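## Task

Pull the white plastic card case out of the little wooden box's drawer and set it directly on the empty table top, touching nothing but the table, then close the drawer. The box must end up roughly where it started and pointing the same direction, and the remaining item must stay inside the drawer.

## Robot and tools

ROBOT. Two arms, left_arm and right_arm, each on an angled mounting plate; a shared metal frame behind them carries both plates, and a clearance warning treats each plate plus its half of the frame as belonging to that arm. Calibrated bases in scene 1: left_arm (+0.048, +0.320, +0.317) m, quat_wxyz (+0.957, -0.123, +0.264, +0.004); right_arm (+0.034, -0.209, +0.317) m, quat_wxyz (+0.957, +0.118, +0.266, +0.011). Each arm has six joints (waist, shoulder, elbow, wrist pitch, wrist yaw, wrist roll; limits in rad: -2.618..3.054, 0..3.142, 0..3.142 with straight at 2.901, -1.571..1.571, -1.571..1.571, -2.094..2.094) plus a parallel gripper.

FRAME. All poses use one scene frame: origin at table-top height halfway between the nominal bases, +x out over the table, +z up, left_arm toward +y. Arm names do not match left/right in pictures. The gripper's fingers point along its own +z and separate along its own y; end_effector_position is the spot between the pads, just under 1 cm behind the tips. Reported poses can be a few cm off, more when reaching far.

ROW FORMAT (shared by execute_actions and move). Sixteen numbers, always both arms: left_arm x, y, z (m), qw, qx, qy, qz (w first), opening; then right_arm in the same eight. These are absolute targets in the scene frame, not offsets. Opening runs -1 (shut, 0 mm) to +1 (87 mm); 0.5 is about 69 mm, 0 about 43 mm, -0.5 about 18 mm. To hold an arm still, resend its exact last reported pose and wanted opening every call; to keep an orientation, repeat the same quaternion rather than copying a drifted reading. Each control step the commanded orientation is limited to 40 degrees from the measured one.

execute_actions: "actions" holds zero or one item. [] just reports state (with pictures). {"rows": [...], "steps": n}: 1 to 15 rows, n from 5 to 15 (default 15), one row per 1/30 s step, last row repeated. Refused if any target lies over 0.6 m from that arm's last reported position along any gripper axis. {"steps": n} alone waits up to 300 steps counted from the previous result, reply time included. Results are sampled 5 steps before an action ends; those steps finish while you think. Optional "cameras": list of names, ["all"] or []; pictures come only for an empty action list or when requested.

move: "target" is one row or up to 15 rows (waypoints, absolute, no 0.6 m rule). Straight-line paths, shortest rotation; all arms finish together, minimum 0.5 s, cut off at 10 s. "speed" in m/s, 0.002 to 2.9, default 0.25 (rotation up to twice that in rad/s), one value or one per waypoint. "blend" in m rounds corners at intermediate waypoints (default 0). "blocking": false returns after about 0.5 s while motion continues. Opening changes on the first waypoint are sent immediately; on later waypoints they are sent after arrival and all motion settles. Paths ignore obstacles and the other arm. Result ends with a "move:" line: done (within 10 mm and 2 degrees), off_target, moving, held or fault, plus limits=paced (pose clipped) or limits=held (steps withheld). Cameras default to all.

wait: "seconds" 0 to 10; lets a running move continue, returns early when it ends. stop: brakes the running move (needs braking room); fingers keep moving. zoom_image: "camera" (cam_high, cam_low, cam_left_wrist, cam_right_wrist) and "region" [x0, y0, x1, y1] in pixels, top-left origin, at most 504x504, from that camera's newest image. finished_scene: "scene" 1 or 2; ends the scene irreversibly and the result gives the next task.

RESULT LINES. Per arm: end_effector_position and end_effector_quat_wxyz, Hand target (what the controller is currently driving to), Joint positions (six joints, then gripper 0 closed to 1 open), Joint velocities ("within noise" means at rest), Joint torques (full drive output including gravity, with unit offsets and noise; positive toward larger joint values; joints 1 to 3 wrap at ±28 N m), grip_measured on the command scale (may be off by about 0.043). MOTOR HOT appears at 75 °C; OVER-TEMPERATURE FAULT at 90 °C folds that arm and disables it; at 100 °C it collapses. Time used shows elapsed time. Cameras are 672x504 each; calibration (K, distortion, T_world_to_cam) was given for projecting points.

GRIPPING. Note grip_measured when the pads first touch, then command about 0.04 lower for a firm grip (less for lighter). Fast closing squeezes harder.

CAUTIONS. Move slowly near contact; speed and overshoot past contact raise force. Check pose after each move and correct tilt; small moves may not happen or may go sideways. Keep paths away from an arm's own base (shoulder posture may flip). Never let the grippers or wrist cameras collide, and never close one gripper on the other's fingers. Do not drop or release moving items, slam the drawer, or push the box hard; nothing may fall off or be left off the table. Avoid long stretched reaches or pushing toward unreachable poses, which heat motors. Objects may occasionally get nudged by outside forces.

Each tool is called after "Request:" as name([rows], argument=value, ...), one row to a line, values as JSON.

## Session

Request:
execute_actions(actions=[], cameras=["all"])

Request:
zoom_image(camera="cam_high", region=[240, 240, 440, 390])

Scene clock: 0.00 s of 6000.00 s.
left_arm: end_effector_position=(+0.3331, +0.1519, +0.2145) grip_measured=+1.000 end_effector_quat_wxyz=(+0.166, +0.205, +0.963, +0.049) | right_arm: end_effector_position=(+0.4711, -0.3406, +0.1768) grip_measured=+1.000 end_effector_quat_wxyz=(+0.220, -0.321, +0.921, -0.013)
Joint positions: left_arm=[-0.841 1.741 0.813 -0.119 -0.801 -0.148 1] | right_arm=[-0.308 1.585 1.037 -0.062 -0.175 -0.955 1]
Joint velocities: within noise
Joint torques (N m): no reading
Motor temperatures (°C): left_arm=[25 31 30 26 24 27 23] | right_arm=[25 28 26 27 27 28 27]
Heat: left arm: 31 °C; right arm: 28 °C.
Hand target: left_arm +0.3356, +0.1518, +0.2160; +0.169, +0.201, +0.964, +0.048 | right_arm +0.4792, -0.3429, +0.1849; +0.232, -0.321, +0.918, -0.021
camera_calibration:
cam_left_wrist: T_world_to_cam=[[-0.375837, -0.909949, -0.175329, 0.299036], [-0.827423, 0.244324, 0.505645, 0.154714], [-0.417274, 0.335111, -0.844739, 0.410246], [0, 0, 0, 1]] pos_world=[0.411588, 0.0968291, 0.32075]
cam_right_wrist: T_world_to_cam=[[0.600023, -0.781227, 0.172214, -0.58096], [-0.755106, -0.481995, 0.444405, 0.132697], [-0.264175, -0.396693, -0.879117, 0.281155], [0, 0, 0, 1]] pos_world=[0.523063, -0.27837, 0.288247]

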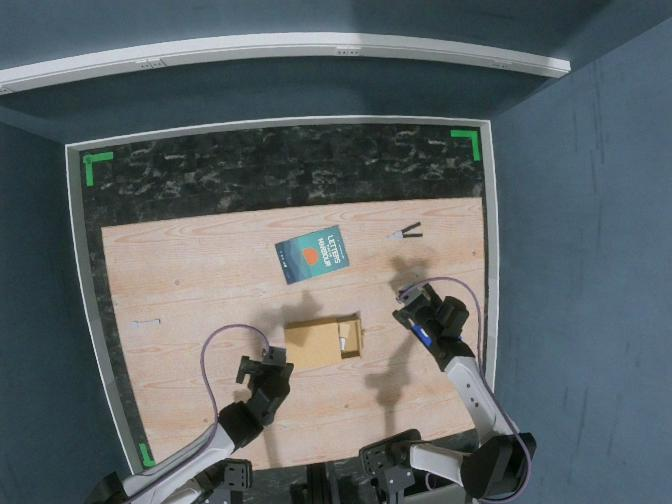

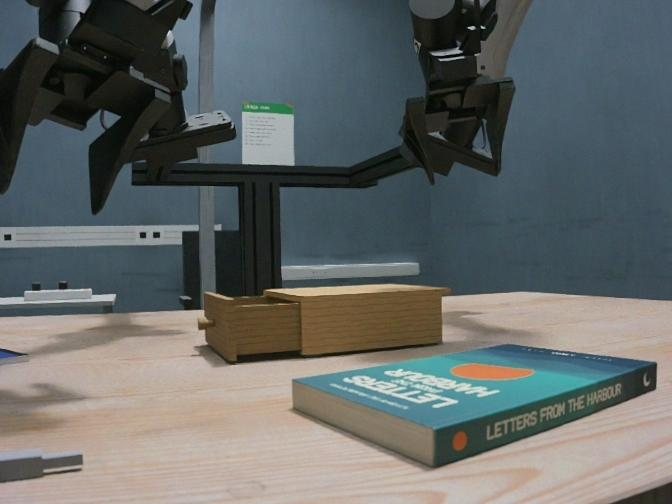

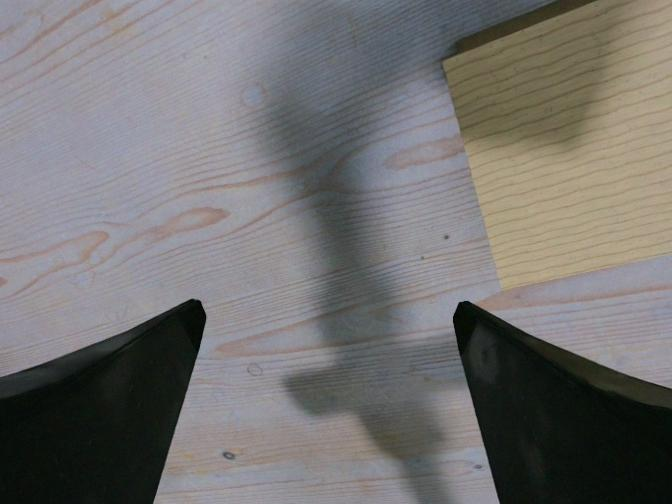

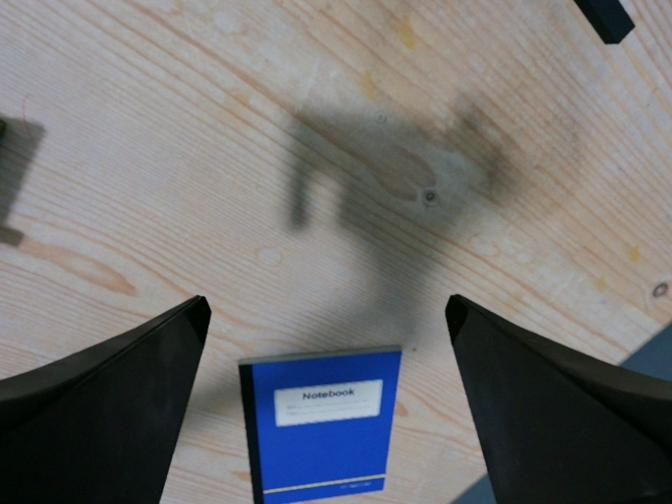

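Scaled by 2.520 from the camera's 672x504 image, which has a finer 960x720 frame.

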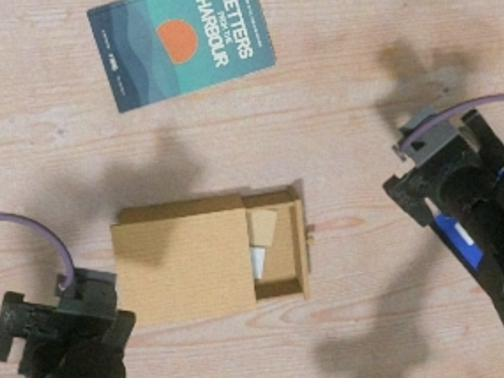

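Request:
zoom_image(camera="cam_high", region=[325, 305, 375, 370])

Request:
zoom_image(camera="cam_low", region=[180, 260, 460, 400])

Scaled by 7.754 from the camera's 672x504 image, which has a finer 960x720 frame.

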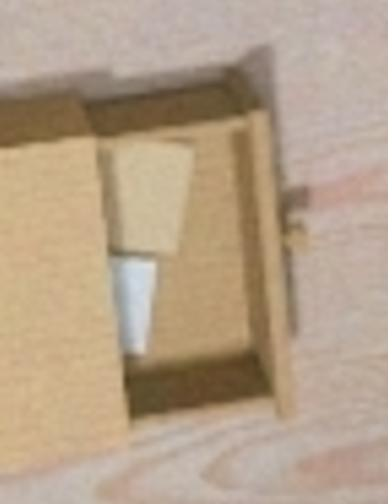

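Scaled by 1.800 from the camera's 672x504 image, which has a finer 960x720 frame.

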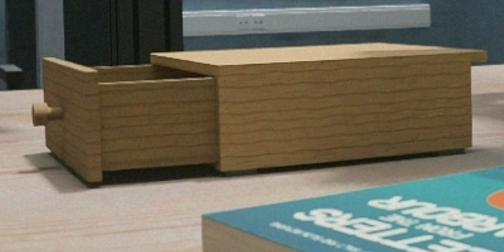

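Request:
move(target=[0.31, 0.18, 0.11, 0.1698, -0.0361, 0.9632, -0.2047, -1.0, 0.292, -0.15, 0.15, 0.0, 0.7372, 0.6756, 0.0, 0.4], speed=0.6)

Request:
zoom_image(camera="cam_high", region=[325, 305, 375, 370])

Scene clock: 9.17 s of 6000.00 s.
left_arm: end_effector_position=(+0.3131, +0.1792, +0.1124) grip_measured=-0.993 end_effector_quat_wxyz=(+0.174, -0.032, +0.963, -0.201) | right_arm: end_effector_position=(+0.2882, -0.1496, +0.1492) grip_measured=+0.400 end_effector_quat_wxyz=(-0.011, +0.735, +0.678, -0.002)
Joint positions: left_arm=[-0.313 1.932 0.423 0.83 -0.05 -0.183 0.004] | right_arm=[0.128 1.513 0.481 -0.04 0.285 1.727 0.7]
Joint velocities: within noise
Joint torques (N m): left_arm=[-2.03 -5.24 -0.01 1.55 0.3 0.11] | right_arm=[2.82 -5.22 1.99 0.19 0.27 -0.03]
Motor temperatures (°C): left_arm=[26 33 31 27 24 26 23] | right_arm=[25 29 26 27 27 28 27]
Heat: left arm: 33 °C; right arm: 29 °C.
Hand target: left_arm +0.3100, +0.1800, +0.1101; +0.170, -0.036, +0.963, -0.205 | right_arm +0.2920, -0.1499, +0.1501; +0.000, +0.737, +0.676, +0.000
Off the commanded pose: left_arm 0.004 m, 1 deg | right_arm 0.004 m, 1 deg.
Kept back: nothing.
move: done
camera_calibration:
cam_left_wrist: T_world_to_cam=[[-0.00704155, -0.921799, 0.387605, 0.121901], [-0.880255, 0.189622, 0.434966, 0.217414], [-0.474449, -0.338128, -0.812753, 0.441446], [0, 0, 0, 1]] pos_world=[0.401682, 0.220407, 0.216969]
cam_right_wrist: T_world_to_cam=[[-0.998122, 0.0589285, 0.0167079, 0.292161], [0.0500156, 0.62666, 0.777686, -0.016979], [0.0353577, 0.777061, -0.628431, 0.336253], [0, 0, 0, 1]] pos_world=[0.280572, -0.267866, 0.219635]

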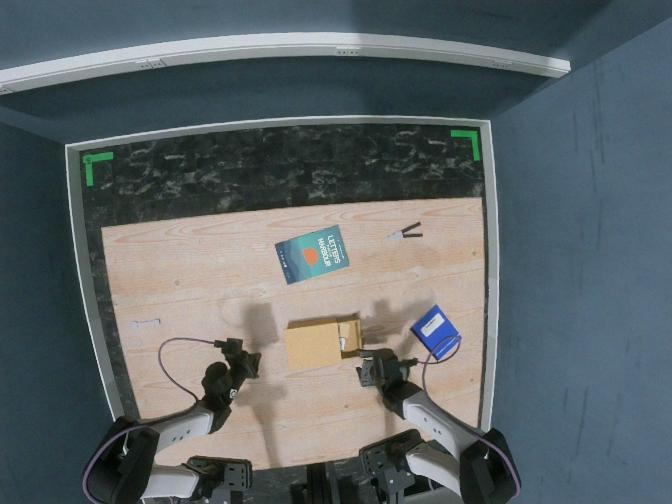

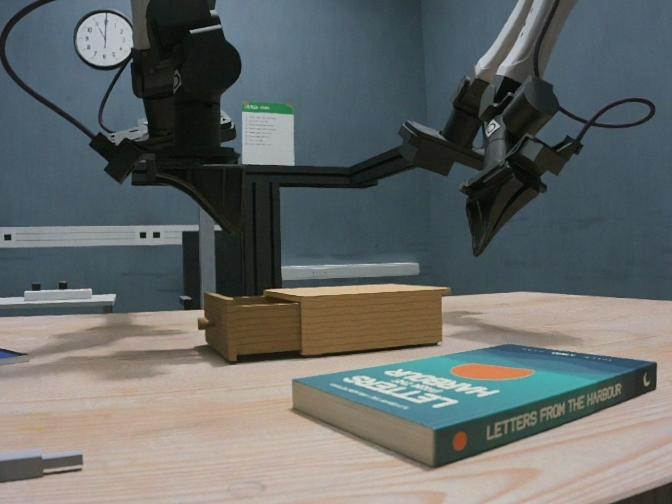

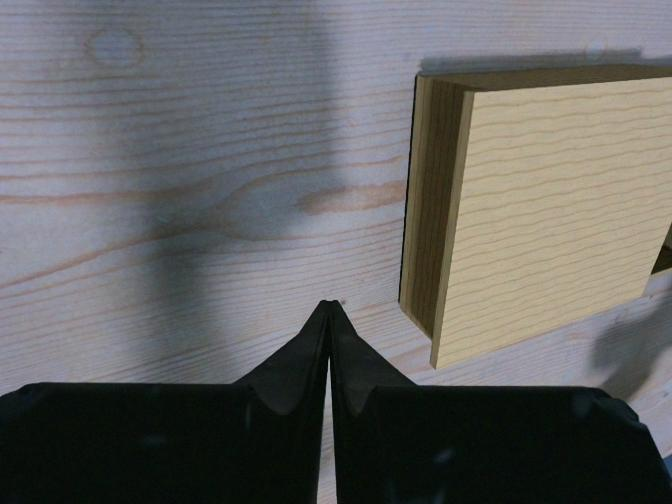

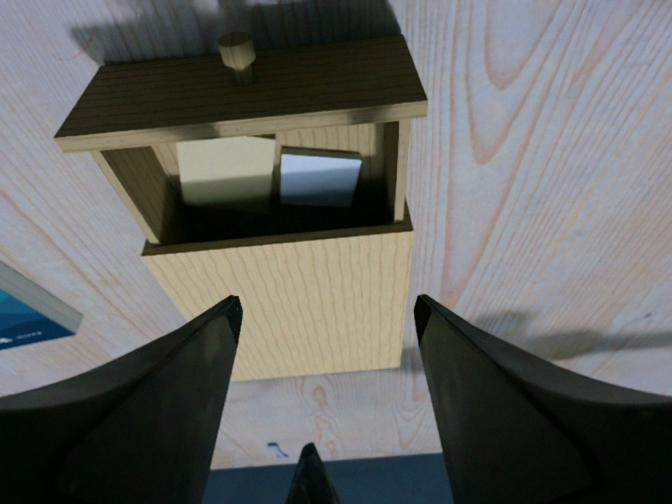

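Scaled by 7.754 from the camera's 672x504 image, which has a finer 960x720 frame.

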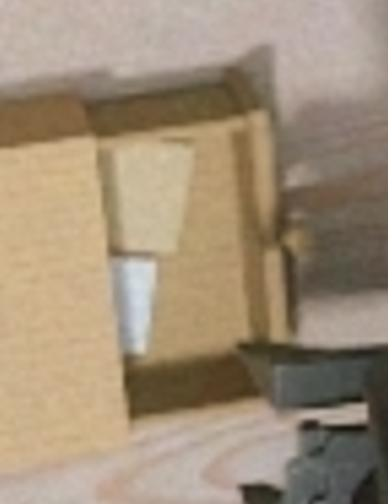

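Request:
zoom_image(camera="cam_right_wrist", region=[40, 20, 440, 270])

Scaled by 1.260 from the camera's 672x504 image, which has a finer 960x720 frame.

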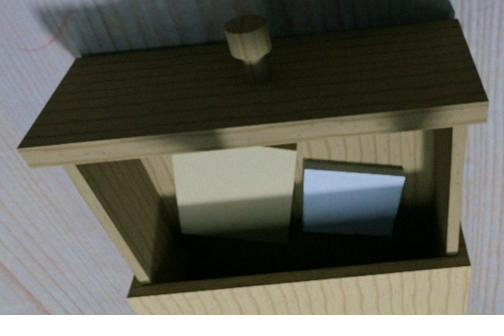

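Request:
move([
  [0.31, 0.18, 0.11, 0.1698, -0.0361, 0.9632, -0.2047, -1.0, 0.294, -0.124, 0.105, 0.1905, 0.01, 0.9803, 0.0514, -1.0],
  [0.31, 0.18, 0.11, 0.1698, -0.0361, 0.9632, -0.2047, -1.0, 0.294, -0.124, 0.075, 0.1905, 0.01, 0.9803, 0.0514, -1.0],
], speed=[0.6, 0.15], blend=[0.01, 0])

Request:
zoom_image(camera="cam_right_wrist", region=[150, 120, 500, 420])

Scene clock: 18.27 s of 6000.00 s.
left_arm: end_effector_position=(+0.3135, +0.1790, +0.1126) grip_measured=-0.993 end_effector_quat_wxyz=(+0.174, -0.032, +0.963, -0.202) | right_arm: end_effector_position=(+0.2901, -0.1242, +0.0774) grip_measured=-0.973 end_effector_quat_wxyz=(+0.183, +0.010, +0.982, +0.047)
Joint positions: left_arm=[-0.313 1.932 0.423 0.831 -0.049 -0.183 0.004] | right_arm=[0.256 2.049 0.418 0.939 0.315 0.075 0.013]
Joint velocities: within noise
Joint torques (N m): left_arm=[-2.04 -5.23 -0.02 1.52 0.3 0.12] | right_arm=[2.4 -4.41 0.09 1.12 -0.24 -0.22]
Motor temperatures (°C): left_arm=[26 34 31 27 24 26 23] | right_arm=[25 29 26 27 27 28 27]
Heat: left arm: 34 °C; right arm: 29 °C.
Hand target: left_arm +0.3100, +0.1800, +0.1101; +0.170, -0.036, +0.963, -0.205 | right_arm +0.2940, -0.1241, +0.0751; +0.190, +0.010, +0.980, +0.051
Off the commanded pose: left_arm 0.004 m, 1 deg | right_arm 0.005 m, 1 deg.
Kept back: nothing.
move: done
camera_calibration:
cam_left_wrist: T_world_to_cam=[[-0.00711908, -0.92123, 0.388953, 0.121347], [-0.88086, 0.189887, 0.433623, 0.217996], [-0.473324, -0.339526, -0.812826, 0.441544], [0, 0, 0, 1]] pos_world=[0.401881, 0.220309, 0.217172]
cam_right_wrist: T_world_to_cam=[[0.0180469, -0.995782, -0.0899532, -0.123766], [-0.87277, -0.0595827, 0.484481, 0.227994], [-0.487798, 0.0697651, -0.870165, 0.353977], [0, 0, 0, 1]] pos_world=[0.373889, -0.134355, 0.186426]

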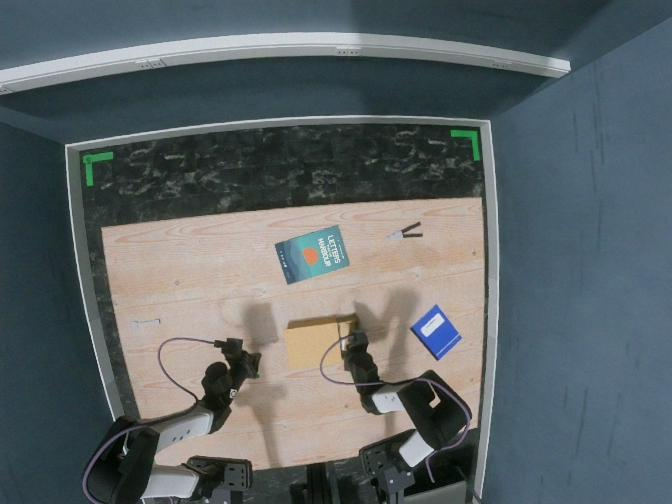

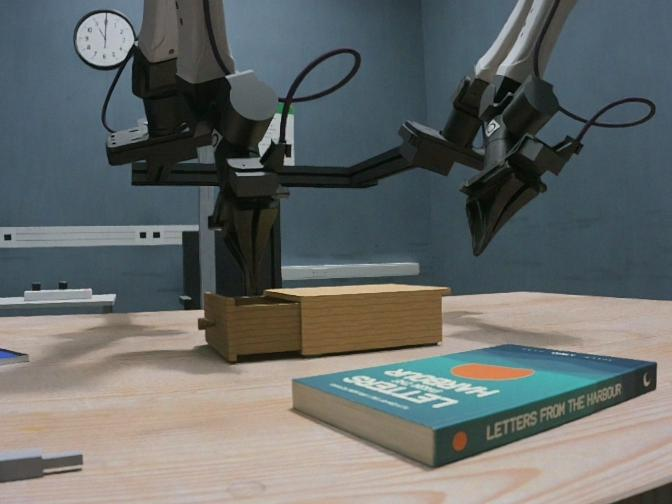

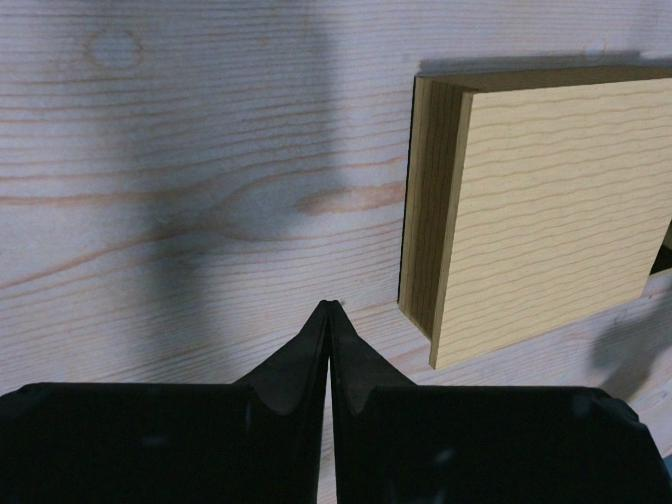

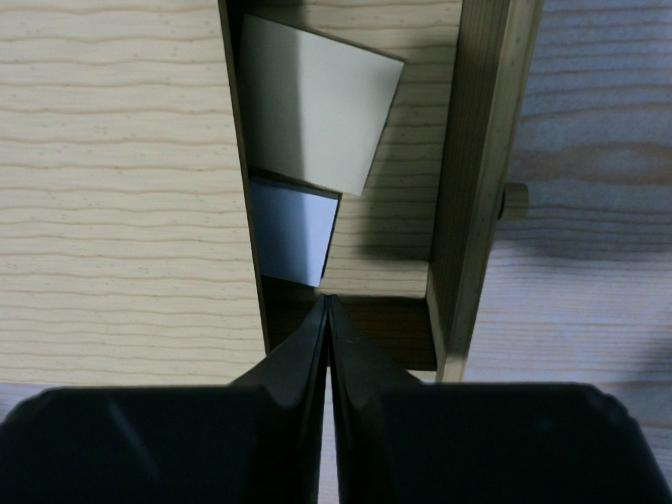

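Scaled by 1.440 from the camera's 672x504 image, which has a finer 960x720 frame.

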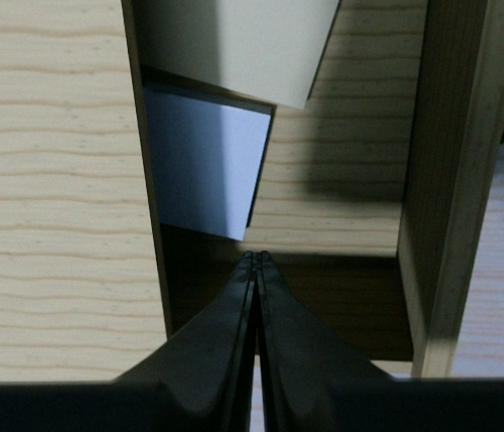

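Request:
move([
  [0.31, 0.18, 0.11, 0.1698, -0.0361, 0.9632, -0.2047, -1.0, 0.294, -0.1145, 0.058, 0.1903, 0.0133, 0.9792, 0.0685, -1.0],
  [0.31, 0.18, 0.11, 0.1698, -0.0361, 0.9632, -0.2047, -1.0, 0.294, -0.1145, 0.022, 0.1903, 0.0133, 0.9792, 0.0685, -1.0],
], speed=[0.15, 0.1], cameras=["cam_right_wrist", "cam_low"])

Request:
zoom_image(camera="cam_right_wrist", region=[150, 120, 500, 420])

Scene clock: 21.10 s of 6000.00 s.
left_arm: end_effector_position=(+0.3136, +0.1790, +0.1126) grip_measured=-0.993 end_effector_quat_wxyz=(+0.174, -0.032, +0.963, -0.202) | right_arm: end_effector_position=(+0.2885, -0.1162, +0.0297) grip_measured=-0.973 end_effector_quat_wxyz=(+0.182, +0.011, +0.981, +0.060)
Joint positions: left_arm=[-0.313 1.932 0.423 0.832 -0.049 -0.183 0.004] | right_arm=[0.204 2.303 0.535 1.086 0.25 0.049 0.013]
Joint velocities: within noise
Joint torques (N m): left_arm=[-2.04 -5.24 0.02 1.55 0.3 0.13] | right_arm=[1.94 -3.1 1.03 1.11 -0.3 -0.23]
Motor temperatures (°C): left_arm=[26 34 30 27 24 26 23] | right_arm=[25 29 26 28 27 28 27]
Heat: left arm: 34 °C; right arm: 29 °C.
Hand target: left_arm +0.3101, +0.1800, +0.1101; +0.170, -0.036, +0.963, -0.205 | right_arm +0.2937, -0.1147, +0.0225; +0.190, +0.013, +0.979, +0.068
Off the commanded pose: left_arm 0.005 m, 1 deg | right_arm 0.010 m, 1 deg.
Kept back: nothing.
move: done
camera_calibration:
cam_right_wrist: T_world_to_cam=[[0.0202484, -0.993062, -0.115834, -0.119509], [-0.872009, -0.074216, 0.483831, 0.248205], [-0.489071, 0.0912118, -0.867462, 0.313912], [0, 0, 0, 1]] pos_world=[0.372382, -0.128892, 0.138374]
Images, in order (width x height): cam_low 672x504, cam_right_wrist 672x504.

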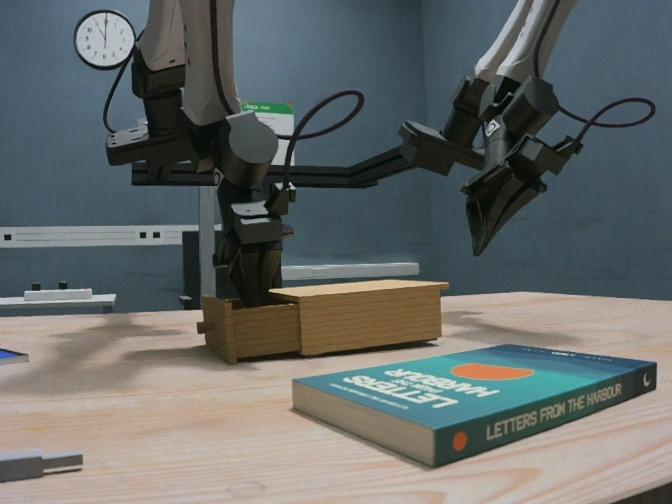

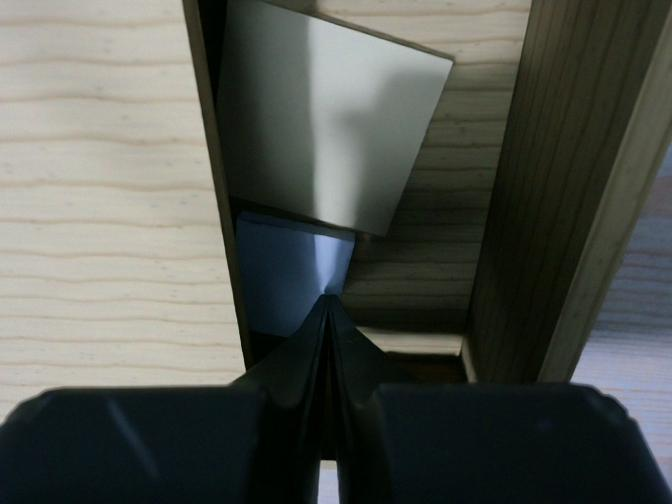

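Scaled by 1.440 from the camera's 672x504 image, which has a finer 960x720 frame.

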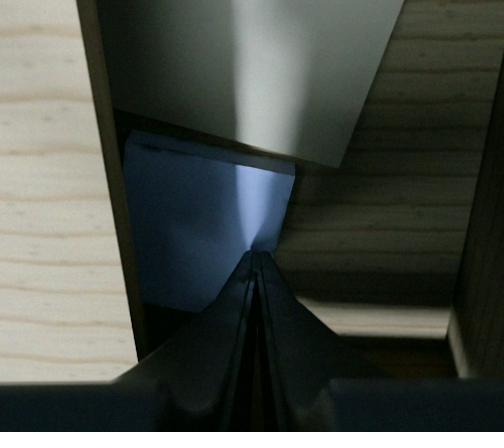

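Request:
move([
  [0.31, 0.18, 0.11, 0.1698, -0.0361, 0.9632, -0.2047, -1.0, 0.294, -0.116, 0.008, 0.1903, 0.0133, 0.9792, 0.0685, -1.0],
  [0.31, 0.18, 0.11, 0.1698, -0.0361, 0.9632, -0.2047, -1.0, 0.296, -0.157, 0.008, 0.1906, 0.0067, 0.9810, 0.0343, -1.0],
  [0.31, 0.18, 0.11, 0.1698, -0.0361, 0.9632, -0.2047, -1.0, 0.296, -0.150, 0.085, 0.1906, 0.0067, 0.9810, 0.0343, -1.0],
], speed=[0.08, 0.07, 0.25], cameras=["cam_right_wrist", "cam_high"])

Request:
zoom_image(camera="cam_right_wrist", region=[150, 20, 550, 320])

Scene clock: 24.00 s of 6000.00 s.
left_arm: end_effector_position=(+0.3136, +0.1790, +0.1126) grip_measured=-0.993 end_effector_quat_wxyz=(+0.174, -0.032, +0.963, -0.202) | right_arm: end_effector_position=(+0.2886, -0.1513, +0.0788) grip_measured=-0.973 end_effector_quat_wxyz=(+0.179, +0.001, +0.983, +0.034)
Joint positions: left_arm=[-0.313 1.932 0.423 0.832 -0.049 -0.183 0.004] | right_arm=[0.173 2.001 0.385 0.93 0.273 0.001 0.013]
Joint velocities: within noise
Joint torques (N m): left_arm=[-2.07 -5.23 -0.01 1.54 0.3 0.12] | right_arm=[3.73 -7.62 -0.92 0.85 0.02 -0.03]
Motor temperatures (°C): left_arm=[26 35 30 27 24 26 23] | right_arm=[25 29 26 28 27 28 27]
Heat: left arm: 35 °C; right arm: 29 °C.
Hand target: left_arm +0.3101, +0.1800, +0.1101; +0.170, -0.036, +0.963, -0.205 | right_arm +0.2958, -0.1500, +0.0847; +0.191, +0.007, +0.981, +0.034
Off the commanded pose: left_arm 0.005 m, 1 deg | right_arm 0.010 m, 1 deg.
Kept back: nothing.
move: done
camera_calibration:
cam_right_wrist: T_world_to_cam=[[0.0300373, -0.99768, -0.0610971, -0.15657], [-0.868554, -0.0563031, 0.492387, 0.223013], [-0.494684, 0.0382762, -0.86823, 0.353454], [0, 0, 0, 1]] pos_world=[0.373249, -0.157179, 0.187504]
Images, in order (width x height): cam_high 672x504, cam_right_wrist 672x504.

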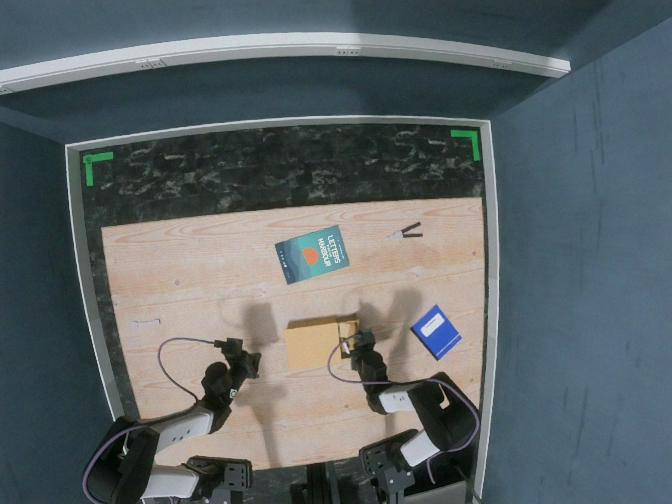

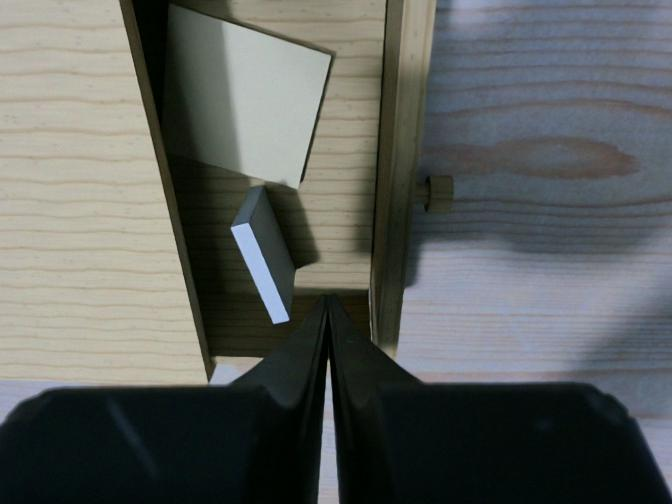

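Scaled by 1.260 from the camera's 672x504 image, which has a finer 960x720 frame.

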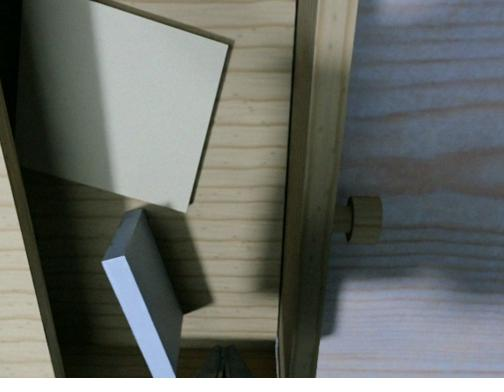

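Request:
move(target=[0.31, 0.18, 0.11, 0.1698, -0.0361, 0.9632, -0.2047, -1.0, 0.2915, -0.1265, 0.080, 0.1887, -0.1451, 0.9708, 0.0282, -0.5], speed=0.25, cameras=["cam_right_wrist"])

Request:
zoom_image(camera="cam_right_wrist", region=[180, 140, 480, 400])

Scene clock: 27.33 s of 6000.00 s.
left_arm: end_effector_position=(+0.3136, +0.1790, +0.1126) grip_measured=-0.993 end_effector_quat_wxyz=(+0.174, -0.032, +0.963, -0.202) | right_arm: end_effector_position=(+0.2942, -0.1293, +0.0820) grip_measured=-0.500 end_effector_quat_wxyz=(+0.192, -0.134, +0.972, +0.029)
Joint positions: left_arm=[-0.313 1.932 0.423 0.832 -0.049 -0.183 0.004] | right_arm=[0.274 2.026 0.417 0.921 0.309 -0.206 0.25]
Joint velocities: within noise
Joint torques (N m): left_arm=[-2.03 -5.27 -0.01 1.52 0.3 0.11] | right_arm=[4.3 -4.23 0.23 0.85 0.03 -0.27]
Motor temperatures (°C): left_arm=[26 35 30 28 24 26 23] | right_arm=[25 29 26 28 27 28 27]
Heat: left arm: 35 °C; right arm: 29 °C.
Hand target: left_arm +0.3101, +0.1800, +0.1101; +0.170, -0.036, +0.963, -0.205 | right_arm +0.2914, -0.1266, +0.0801; +0.189, -0.145, +0.971, +0.028
Off the commanded pose: left_arm 0.005 m, 1 deg | right_arm 0.004 m, 1 deg.
Kept back: nothing.
move: done
camera_calibration:
cam_right_wrist: T_world_to_cam=[[0.291065, -0.956703, 0.000916054, -0.211111], [-0.845768, -0.256866, 0.46765, 0.196989], [-0.447167, -0.136891, -0.883913, 0.322813], [0, 0, 0, 1]] pos_world=[0.372405, -0.107181, 0.193411]
Images, in order (width x height): cam_right_wrist 672x504.

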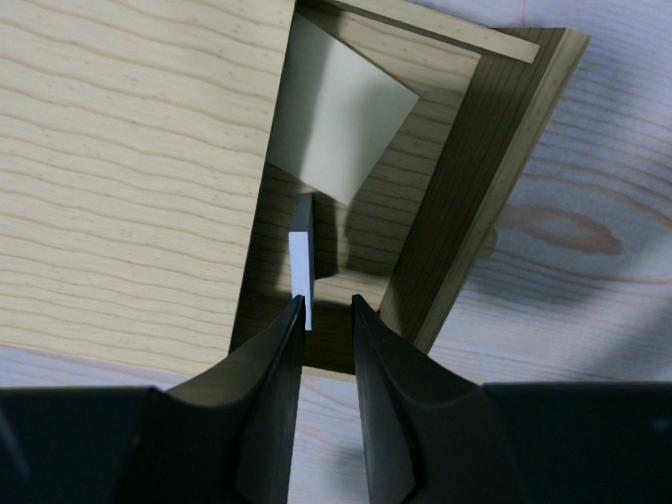

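Scaled by 1.680 from the camera's 672x504 image, which has a finer 960x720 frame.

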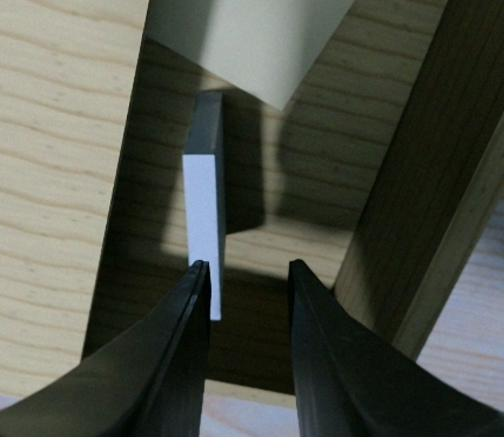

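Request:
move([
  [0.31, 0.18, 0.11, 0.1698, -0.0361, 0.9632, -0.2047, -1.0, 0.2905, -0.1200, 0.074, 0.1887, -0.1451, 0.9708, 0.0282, -0.5],
  [0.31, 0.18, 0.11, 0.1698, -0.0361, 0.9632, -0.2047, -1.0, 0.2905, -0.1200, 0.040, 0.1887, -0.1451, 0.9708, 0.0282, -0.5],
], speed=[0.15, 0.12], cameras=["cam_right_wrist", "cam_low"])

Request:
zoom_image(camera="cam_right_wrist", region=[180, 140, 480, 400])

Scene clock: 29.20 s of 6000.00 s.
left_arm: end_effector_position=(+0.3136, +0.1790, +0.1126) grip_measured=-0.993 end_effector_quat_wxyz=(+0.174, -0.032, +0.963, -0.202) | right_arm: end_effector_position=(+0.2875, -0.1208, +0.0427) grip_measured=-0.500 end_effector_quat_wxyz=(+0.181, -0.145, +0.972, +0.024)
Joint positions: left_arm=[-0.313 1.932 0.423 0.832 -0.049 -0.183 0.004] | right_arm=[0.263 2.244 0.516 1.018 0.309 -0.229 0.25]
Joint velocities: within noise
Joint torques (N m): left_arm=[-2.07 -5.29 -0.02 1.53 0.29 0.14] | right_arm=[2.84 -4.46 -0.55 1.1 -0.24 -0.29]
Motor temperatures (°C): left_arm=[26 35 30 28 24 26 23] | right_arm=[25 29 26 28 27 28 27]
Heat: left arm: 35 °C; right arm: 29 °C.
Hand target: left_arm +0.3101, +0.1800, +0.1101; +0.170, -0.036, +0.963, -0.205 | right_arm +0.2905, -0.1200, +0.0401; +0.188, -0.145, +0.971, +0.028
Off the commanded pose: left_arm 0.005 m, 1 deg | right_arm 0.004 m, 1 deg.
Kept back: nothing.
move: done
camera_calibration:
cam_right_wrist: T_world_to_cam=[[0.310346, -0.950545, 0.0122533, -0.20627], [-0.830914, -0.264981, 0.489251, 0.205621], [-0.461808, -0.162019, -0.872057, 0.286851], [0, 0, 0, 1]] pos_world=[0.367339, -0.0951077, 0.152077]
Images, in order (width x height): cam_low 672x504, cam_right_wrist 672x504.

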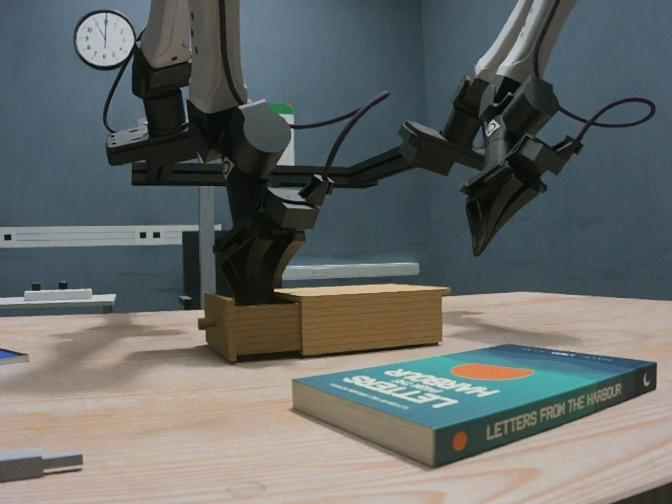

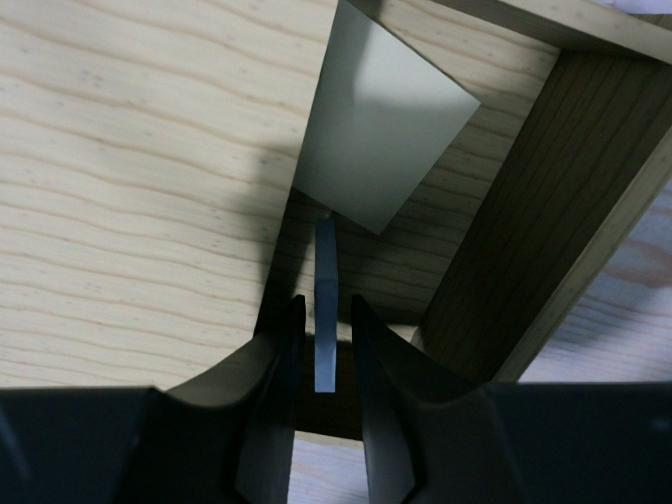

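Scaled by 1.680 from the camera's 672x504 image, which has a finer 960x720 frame.

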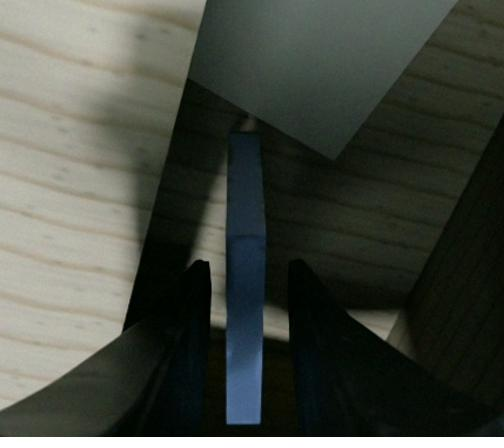

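Request:
move([
  [0.31, 0.18, 0.11, 0.1698, -0.0361, 0.9632, -0.2047, -1.0, 0.2905, -0.1200, 0.041, 0.1887, -0.1451, 0.9708, 0.0282, -0.88],
  [0.31, 0.165, 0.085, 0.1698, -0.0361, 0.9632, -0.2047, -1.0, 0.2920, -0.1220, 0.125, 0.1887, -0.1451, 0.9708, 0.0282, -0.88],
  [0.31, 0.145, 0.05, 0.1698, -0.0361, 0.9632, -0.2047, -1.0, 0.445, -0.27, 0.12, 0.1887, -0.1451, 0.9708, 0.0282, -0.88],
  [0.31, 0.145, 0.05, 0.1698, -0.0361, 0.9632, -0.2047, -1.0, 0.450, -0.27, 0.07, 0.1887, -0.1451, 0.9708, 0.0282, -0.88],
], speed=[0.1, 0.2, 0.4, 0.25], blend=[0, 0.03, 0.03, 0])

Request:
zoom_image(camera="cam_low", region=[60, 200, 480, 430])

Scene clock: 33.07 s of 6000.00 s.
left_arm: end_effector_position=(+0.3099, +0.1464, +0.0519) grip_measured=-0.993 end_effector_quat_wxyz=(+0.167, -0.035, +0.963, -0.208) | right_arm: end_effector_position=(+0.4441, -0.2675, +0.0712) grip_measured=-0.755 end_effector_quat_wxyz=(+0.181, -0.143, +0.973, +0.027)
Joint positions: left_arm=[-0.33 2.291 0.598 1.005 -0.049 -0.204 0.004] | right_arm=[-0.171 1.925 1.007 0.246 -0.032 -0.501 0.122]
Joint velocities: within noise
Joint torques (N m): left_arm=[-4.37 -5.97 -0.1 1.52 0.08 0.13] | right_arm=[1.02 -7.58 4.94 0.88 -0.31 -0.24]
Motor temperatures (°C): left_arm=[26 35 30 28 24 26 23] | right_arm=[25 30 26 28 27 28 27]
Heat: left arm: 35 °C; right arm: 30 °C.
Hand target: left_arm +0.3100, +0.1451, +0.0500; +0.170, -0.036, +0.963, -0.205 | right_arm +0.4499, -0.2700, +0.0701; +0.189, -0.145, +0.971, +0.028
Off the commanded pose: left_arm 0.002 m, 1 deg | right_arm 0.007 m, 1 deg.
Kept back: nothing.
move: done; blend cut to 0.0251 m at target 3
camera_calibration:
cam_left_wrist: T_world_to_cam=[[-0.00138258, -0.916015, 0.401142, 0.11175], [-0.874694, 0.195531, 0.443485, 0.244127], [-0.484674, -0.350263, -0.801503, 0.383992], [0, 0, 0, 1]] pos_world=[0.399802, 0.189129, 0.154677]
cam_right_wrist: T_world_to_cam=[[0.306678, -0.951797, 0.00554152, -0.39297], [-0.831012, -0.264912, 0.489122, 0.28301], [-0.464077, -0.154608, -0.872198, 0.363375], [0, 0, 0, 1]] pos_world=[0.524334, -0.242875, 0.180686]

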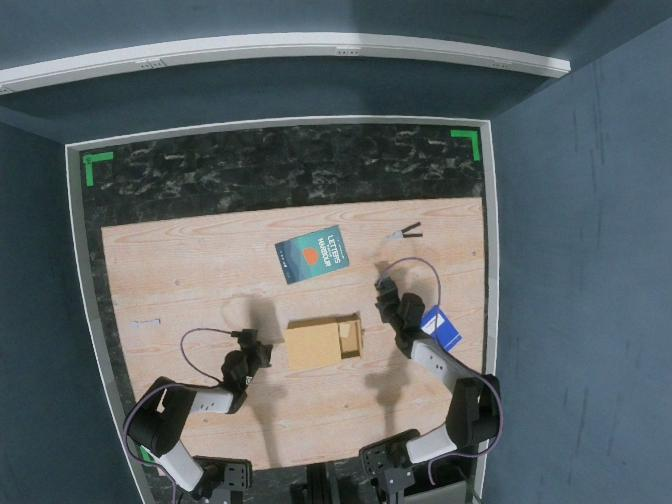

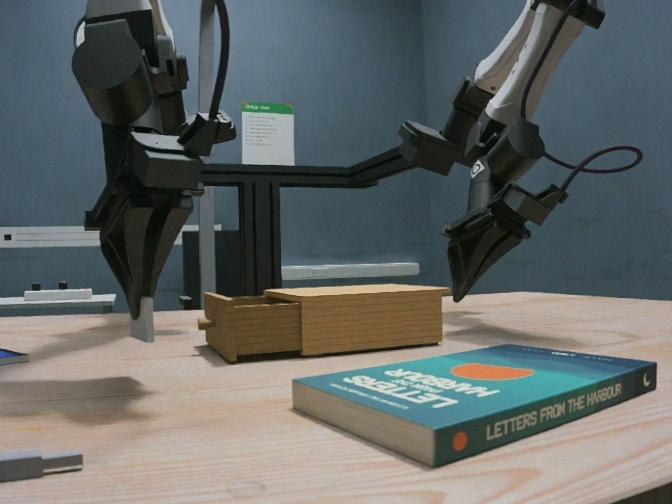

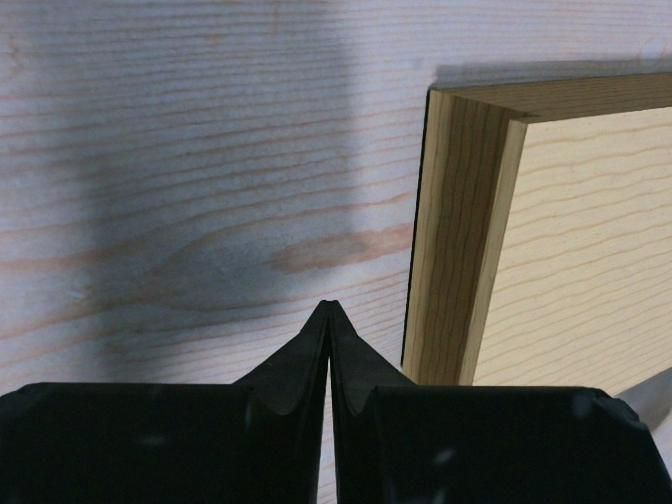

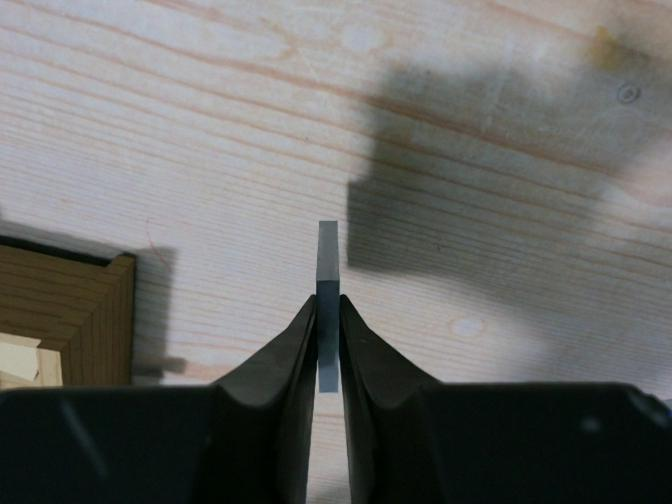

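Scaled by 1.200 from the camera's 672x504 image, which has a finer 960x720 frame.

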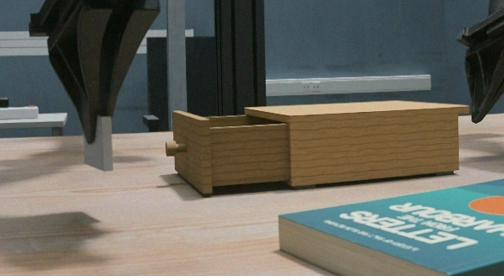

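Request:
move([
  [0.31, 0.13, 0.05, 0.1698, -0.0361, 0.9632, -0.2047, -1.0, 0.450, -0.27, 0.028, 0.1887, -0.1451, 0.9708, 0.0282, -0.88],
  [0.31, 0.13, 0.05, 0.1698, -0.0361, 0.9632, -0.2047, -1.0, 0.450, -0.27, 0.028, 0.1887, -0.1451, 0.9708, 0.0282, -0.60],
], speed=[0.07, 0.07], cameras=["cam_right_wrist", "cam_low"])

Request:
zoom_image(camera="cam_low", region=[60, 200, 480, 430])

Scene clock: 35.50 s of 6000.00 s.
left_arm: end_effector_position=(+0.3126, +0.1297, +0.0535) grip_measured=-0.993 end_effector_quat_wxyz=(+0.172, -0.035, +0.961, -0.213) | right_arm: end_effector_position=(+0.4440, -0.2671, +0.0325) grip_measured=-0.600 end_effector_quat_wxyz=(+0.178, -0.143, +0.973, +0.029)
Joint positions: left_arm=[-0.377 2.31 0.626 1.005 -0.078 -0.234 0.004] | right_arm=[-0.186 2.071 1.074 0.318 -0.045 -0.51 0.2]
Joint velocities: within noise
Joint torques (N m): left_arm=[-4.59 -5.9 0.06 1.43 -0.01 0.12] | right_arm=[1.09 -7.04 4.42 0.98 -0.3 -0.26]
Motor temperatures (°C): left_arm=[26 36 30 28 24 26 23] | right_arm=[25 30 26 28 27 28 27]
Heat: left arm: 36 °C; right arm: 30 °C.
Hand target: left_arm +0.3099, +0.1301, +0.0501; +0.170, -0.036, +0.963, -0.205 | right_arm +0.4499, -0.2700, +0.0283; +0.189, -0.145, +0.971, +0.028
Off the commanded pose: left_arm 0.004 m, 1 deg | right_arm 0.008 m, 1 deg.
Kept back: nothing.
move: done
camera_calibration:
cam_right_wrist: T_world_to_cam=[[0.308233, -0.95131, 0.00127786, -0.392804], [-0.827674, -0.267511, 0.493349, 0.299646], [-0.468986, -0.153124, -0.869831, 0.332061], [0, 0, 0, 1]] pos_world=[0.524816, -0.242673, 0.141509]
Images, in order (width x height): cam_low 672x504, cam_right_wrist 672x504.

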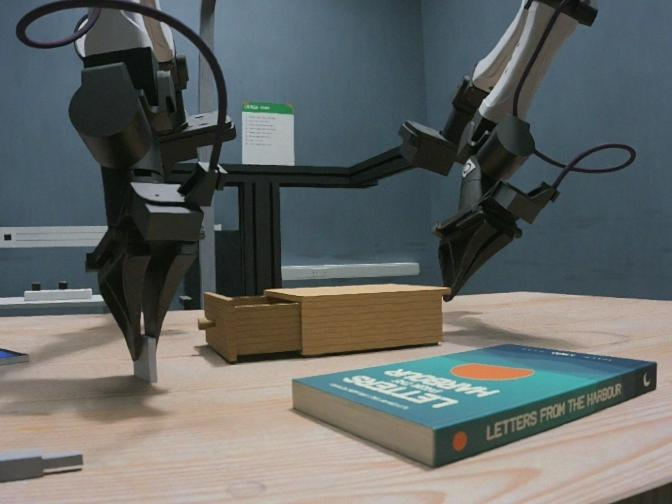

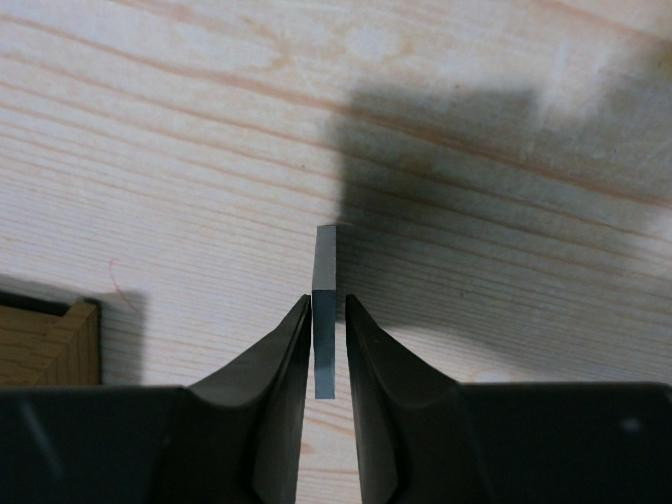

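Scaled by 1.200 from the camera's 672x504 image, which has a finer 960x720 frame.

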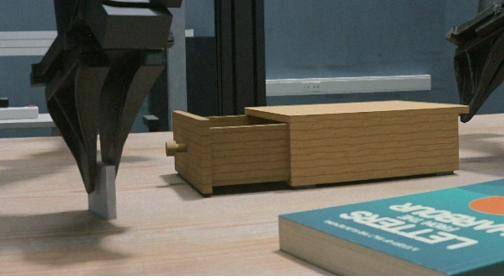

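Request:
move([
  [0.31, 0.12, 0.05, 0.1698, -0.0361, 0.9632, -0.2047, -1.0, 0.450, -0.27, 0.030, 0.1887, -0.1451, 0.9708, 0.0282, -0.30],
  [0.31, 0.105, 0.05, 0.1698, -0.0361, 0.9632, -0.2047, -1.0, 0.450, -0.273, 0.13, 0.1887, -0.1451, 0.9708, 0.0282, -0.30],
], speed=[0.1, 0.2], cameras=["cam_right_wrist", "cam_low", "cam_left_wrist"])

Request:
zoom_image(camera="cam_low", region=[60, 200, 480, 430])

Scene clock: 37.63 s of 6000.00 s.
left_arm: end_effector_position=(+0.3155, +0.1041, +0.0545) grip_measured=-0.993 end_effector_quat_wxyz=(+0.177, -0.036, +0.960, -0.215) | right_arm: end_effector_position=(+0.4434, -0.2732, +0.1187) grip_measured=-0.300 end_effector_quat_wxyz=(+0.177, -0.148, +0.973, +0.033)
Joint positions: left_arm=[-0.451 2.343 0.68 0.99 -0.135 -0.28 0.004] | right_arm=[-0.173 1.75 0.978 0.088 -0.044 -0.509 0.35]
Joint velocities: within noise
Joint torques (N m): left_arm=[-4.98 -6.08 0.38 1.34 -0.02 0.14] | right_arm=[2.54 -10.67 3.78 0.73 -0.06 -0.03]
Motor temperatures (°C): left_arm=[26 36 30 28 24 26 23] | right_arm=[25 31 26 28 27 28 27]
Heat: left arm: 36 °C; right arm: 31 °C.
Hand target: left_arm +0.3100, +0.1050, +0.0502; +0.170, -0.036, +0.963, -0.205 | right_arm +0.4499, -0.2730, +0.1297; +0.189, -0.145, +0.971, +0.028
Off the commanded pose: left_arm 0.007 m, 1 deg | right_arm 0.013 m, 1 deg.
Kept back: nothing.
move: off_target (right_arm)
camera_calibration:
cam_left_wrist: T_world_to_cam=[[-0.00432946, -0.910453, 0.41359, 0.0716132], [-0.883923, 0.196888, 0.424165, 0.259963], [-0.467613, -0.363745, -0.805623, 0.37014], [0, 0, 0, 1]] pos_world=[0.40318, 0.148653, 0.158307]
cam_right_wrist: T_world_to_cam=[[0.317922, -0.948098, -0.00598991, -0.401077], [-0.823502, -0.279261, 0.49382, 0.24983], [-0.469862, -0.152063, -0.869544, 0.406414], [0, 0, 0, 1]] pos_world=[0.524205, -0.248691, 0.227621]
Images, in order (width x height): cam_low 672x504, cam_left_wrist 672x504, cam_right_wrist 672x504.

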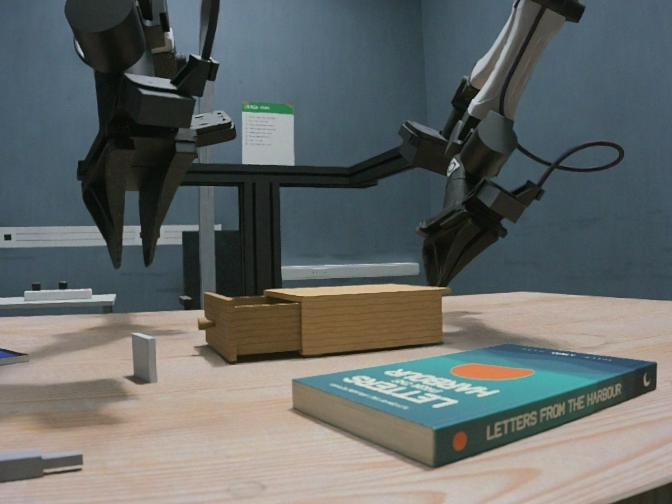

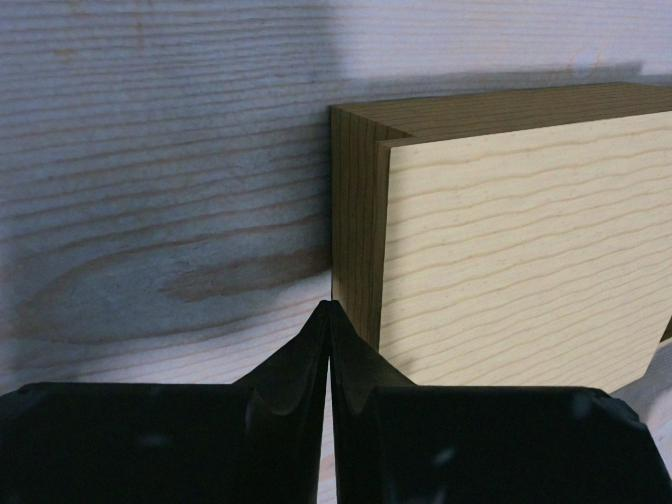

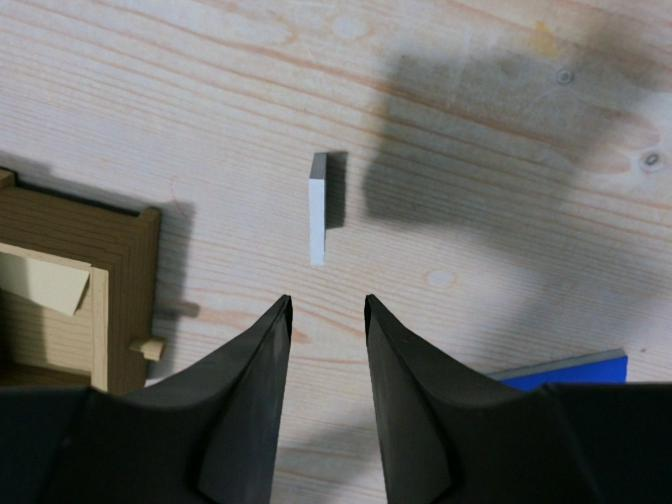

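Scaled by 1.200 from the camera's 672x504 image, which has a finer 960x720 frame.

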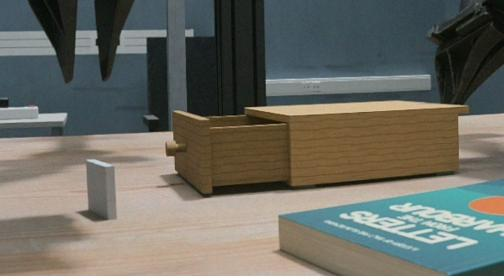

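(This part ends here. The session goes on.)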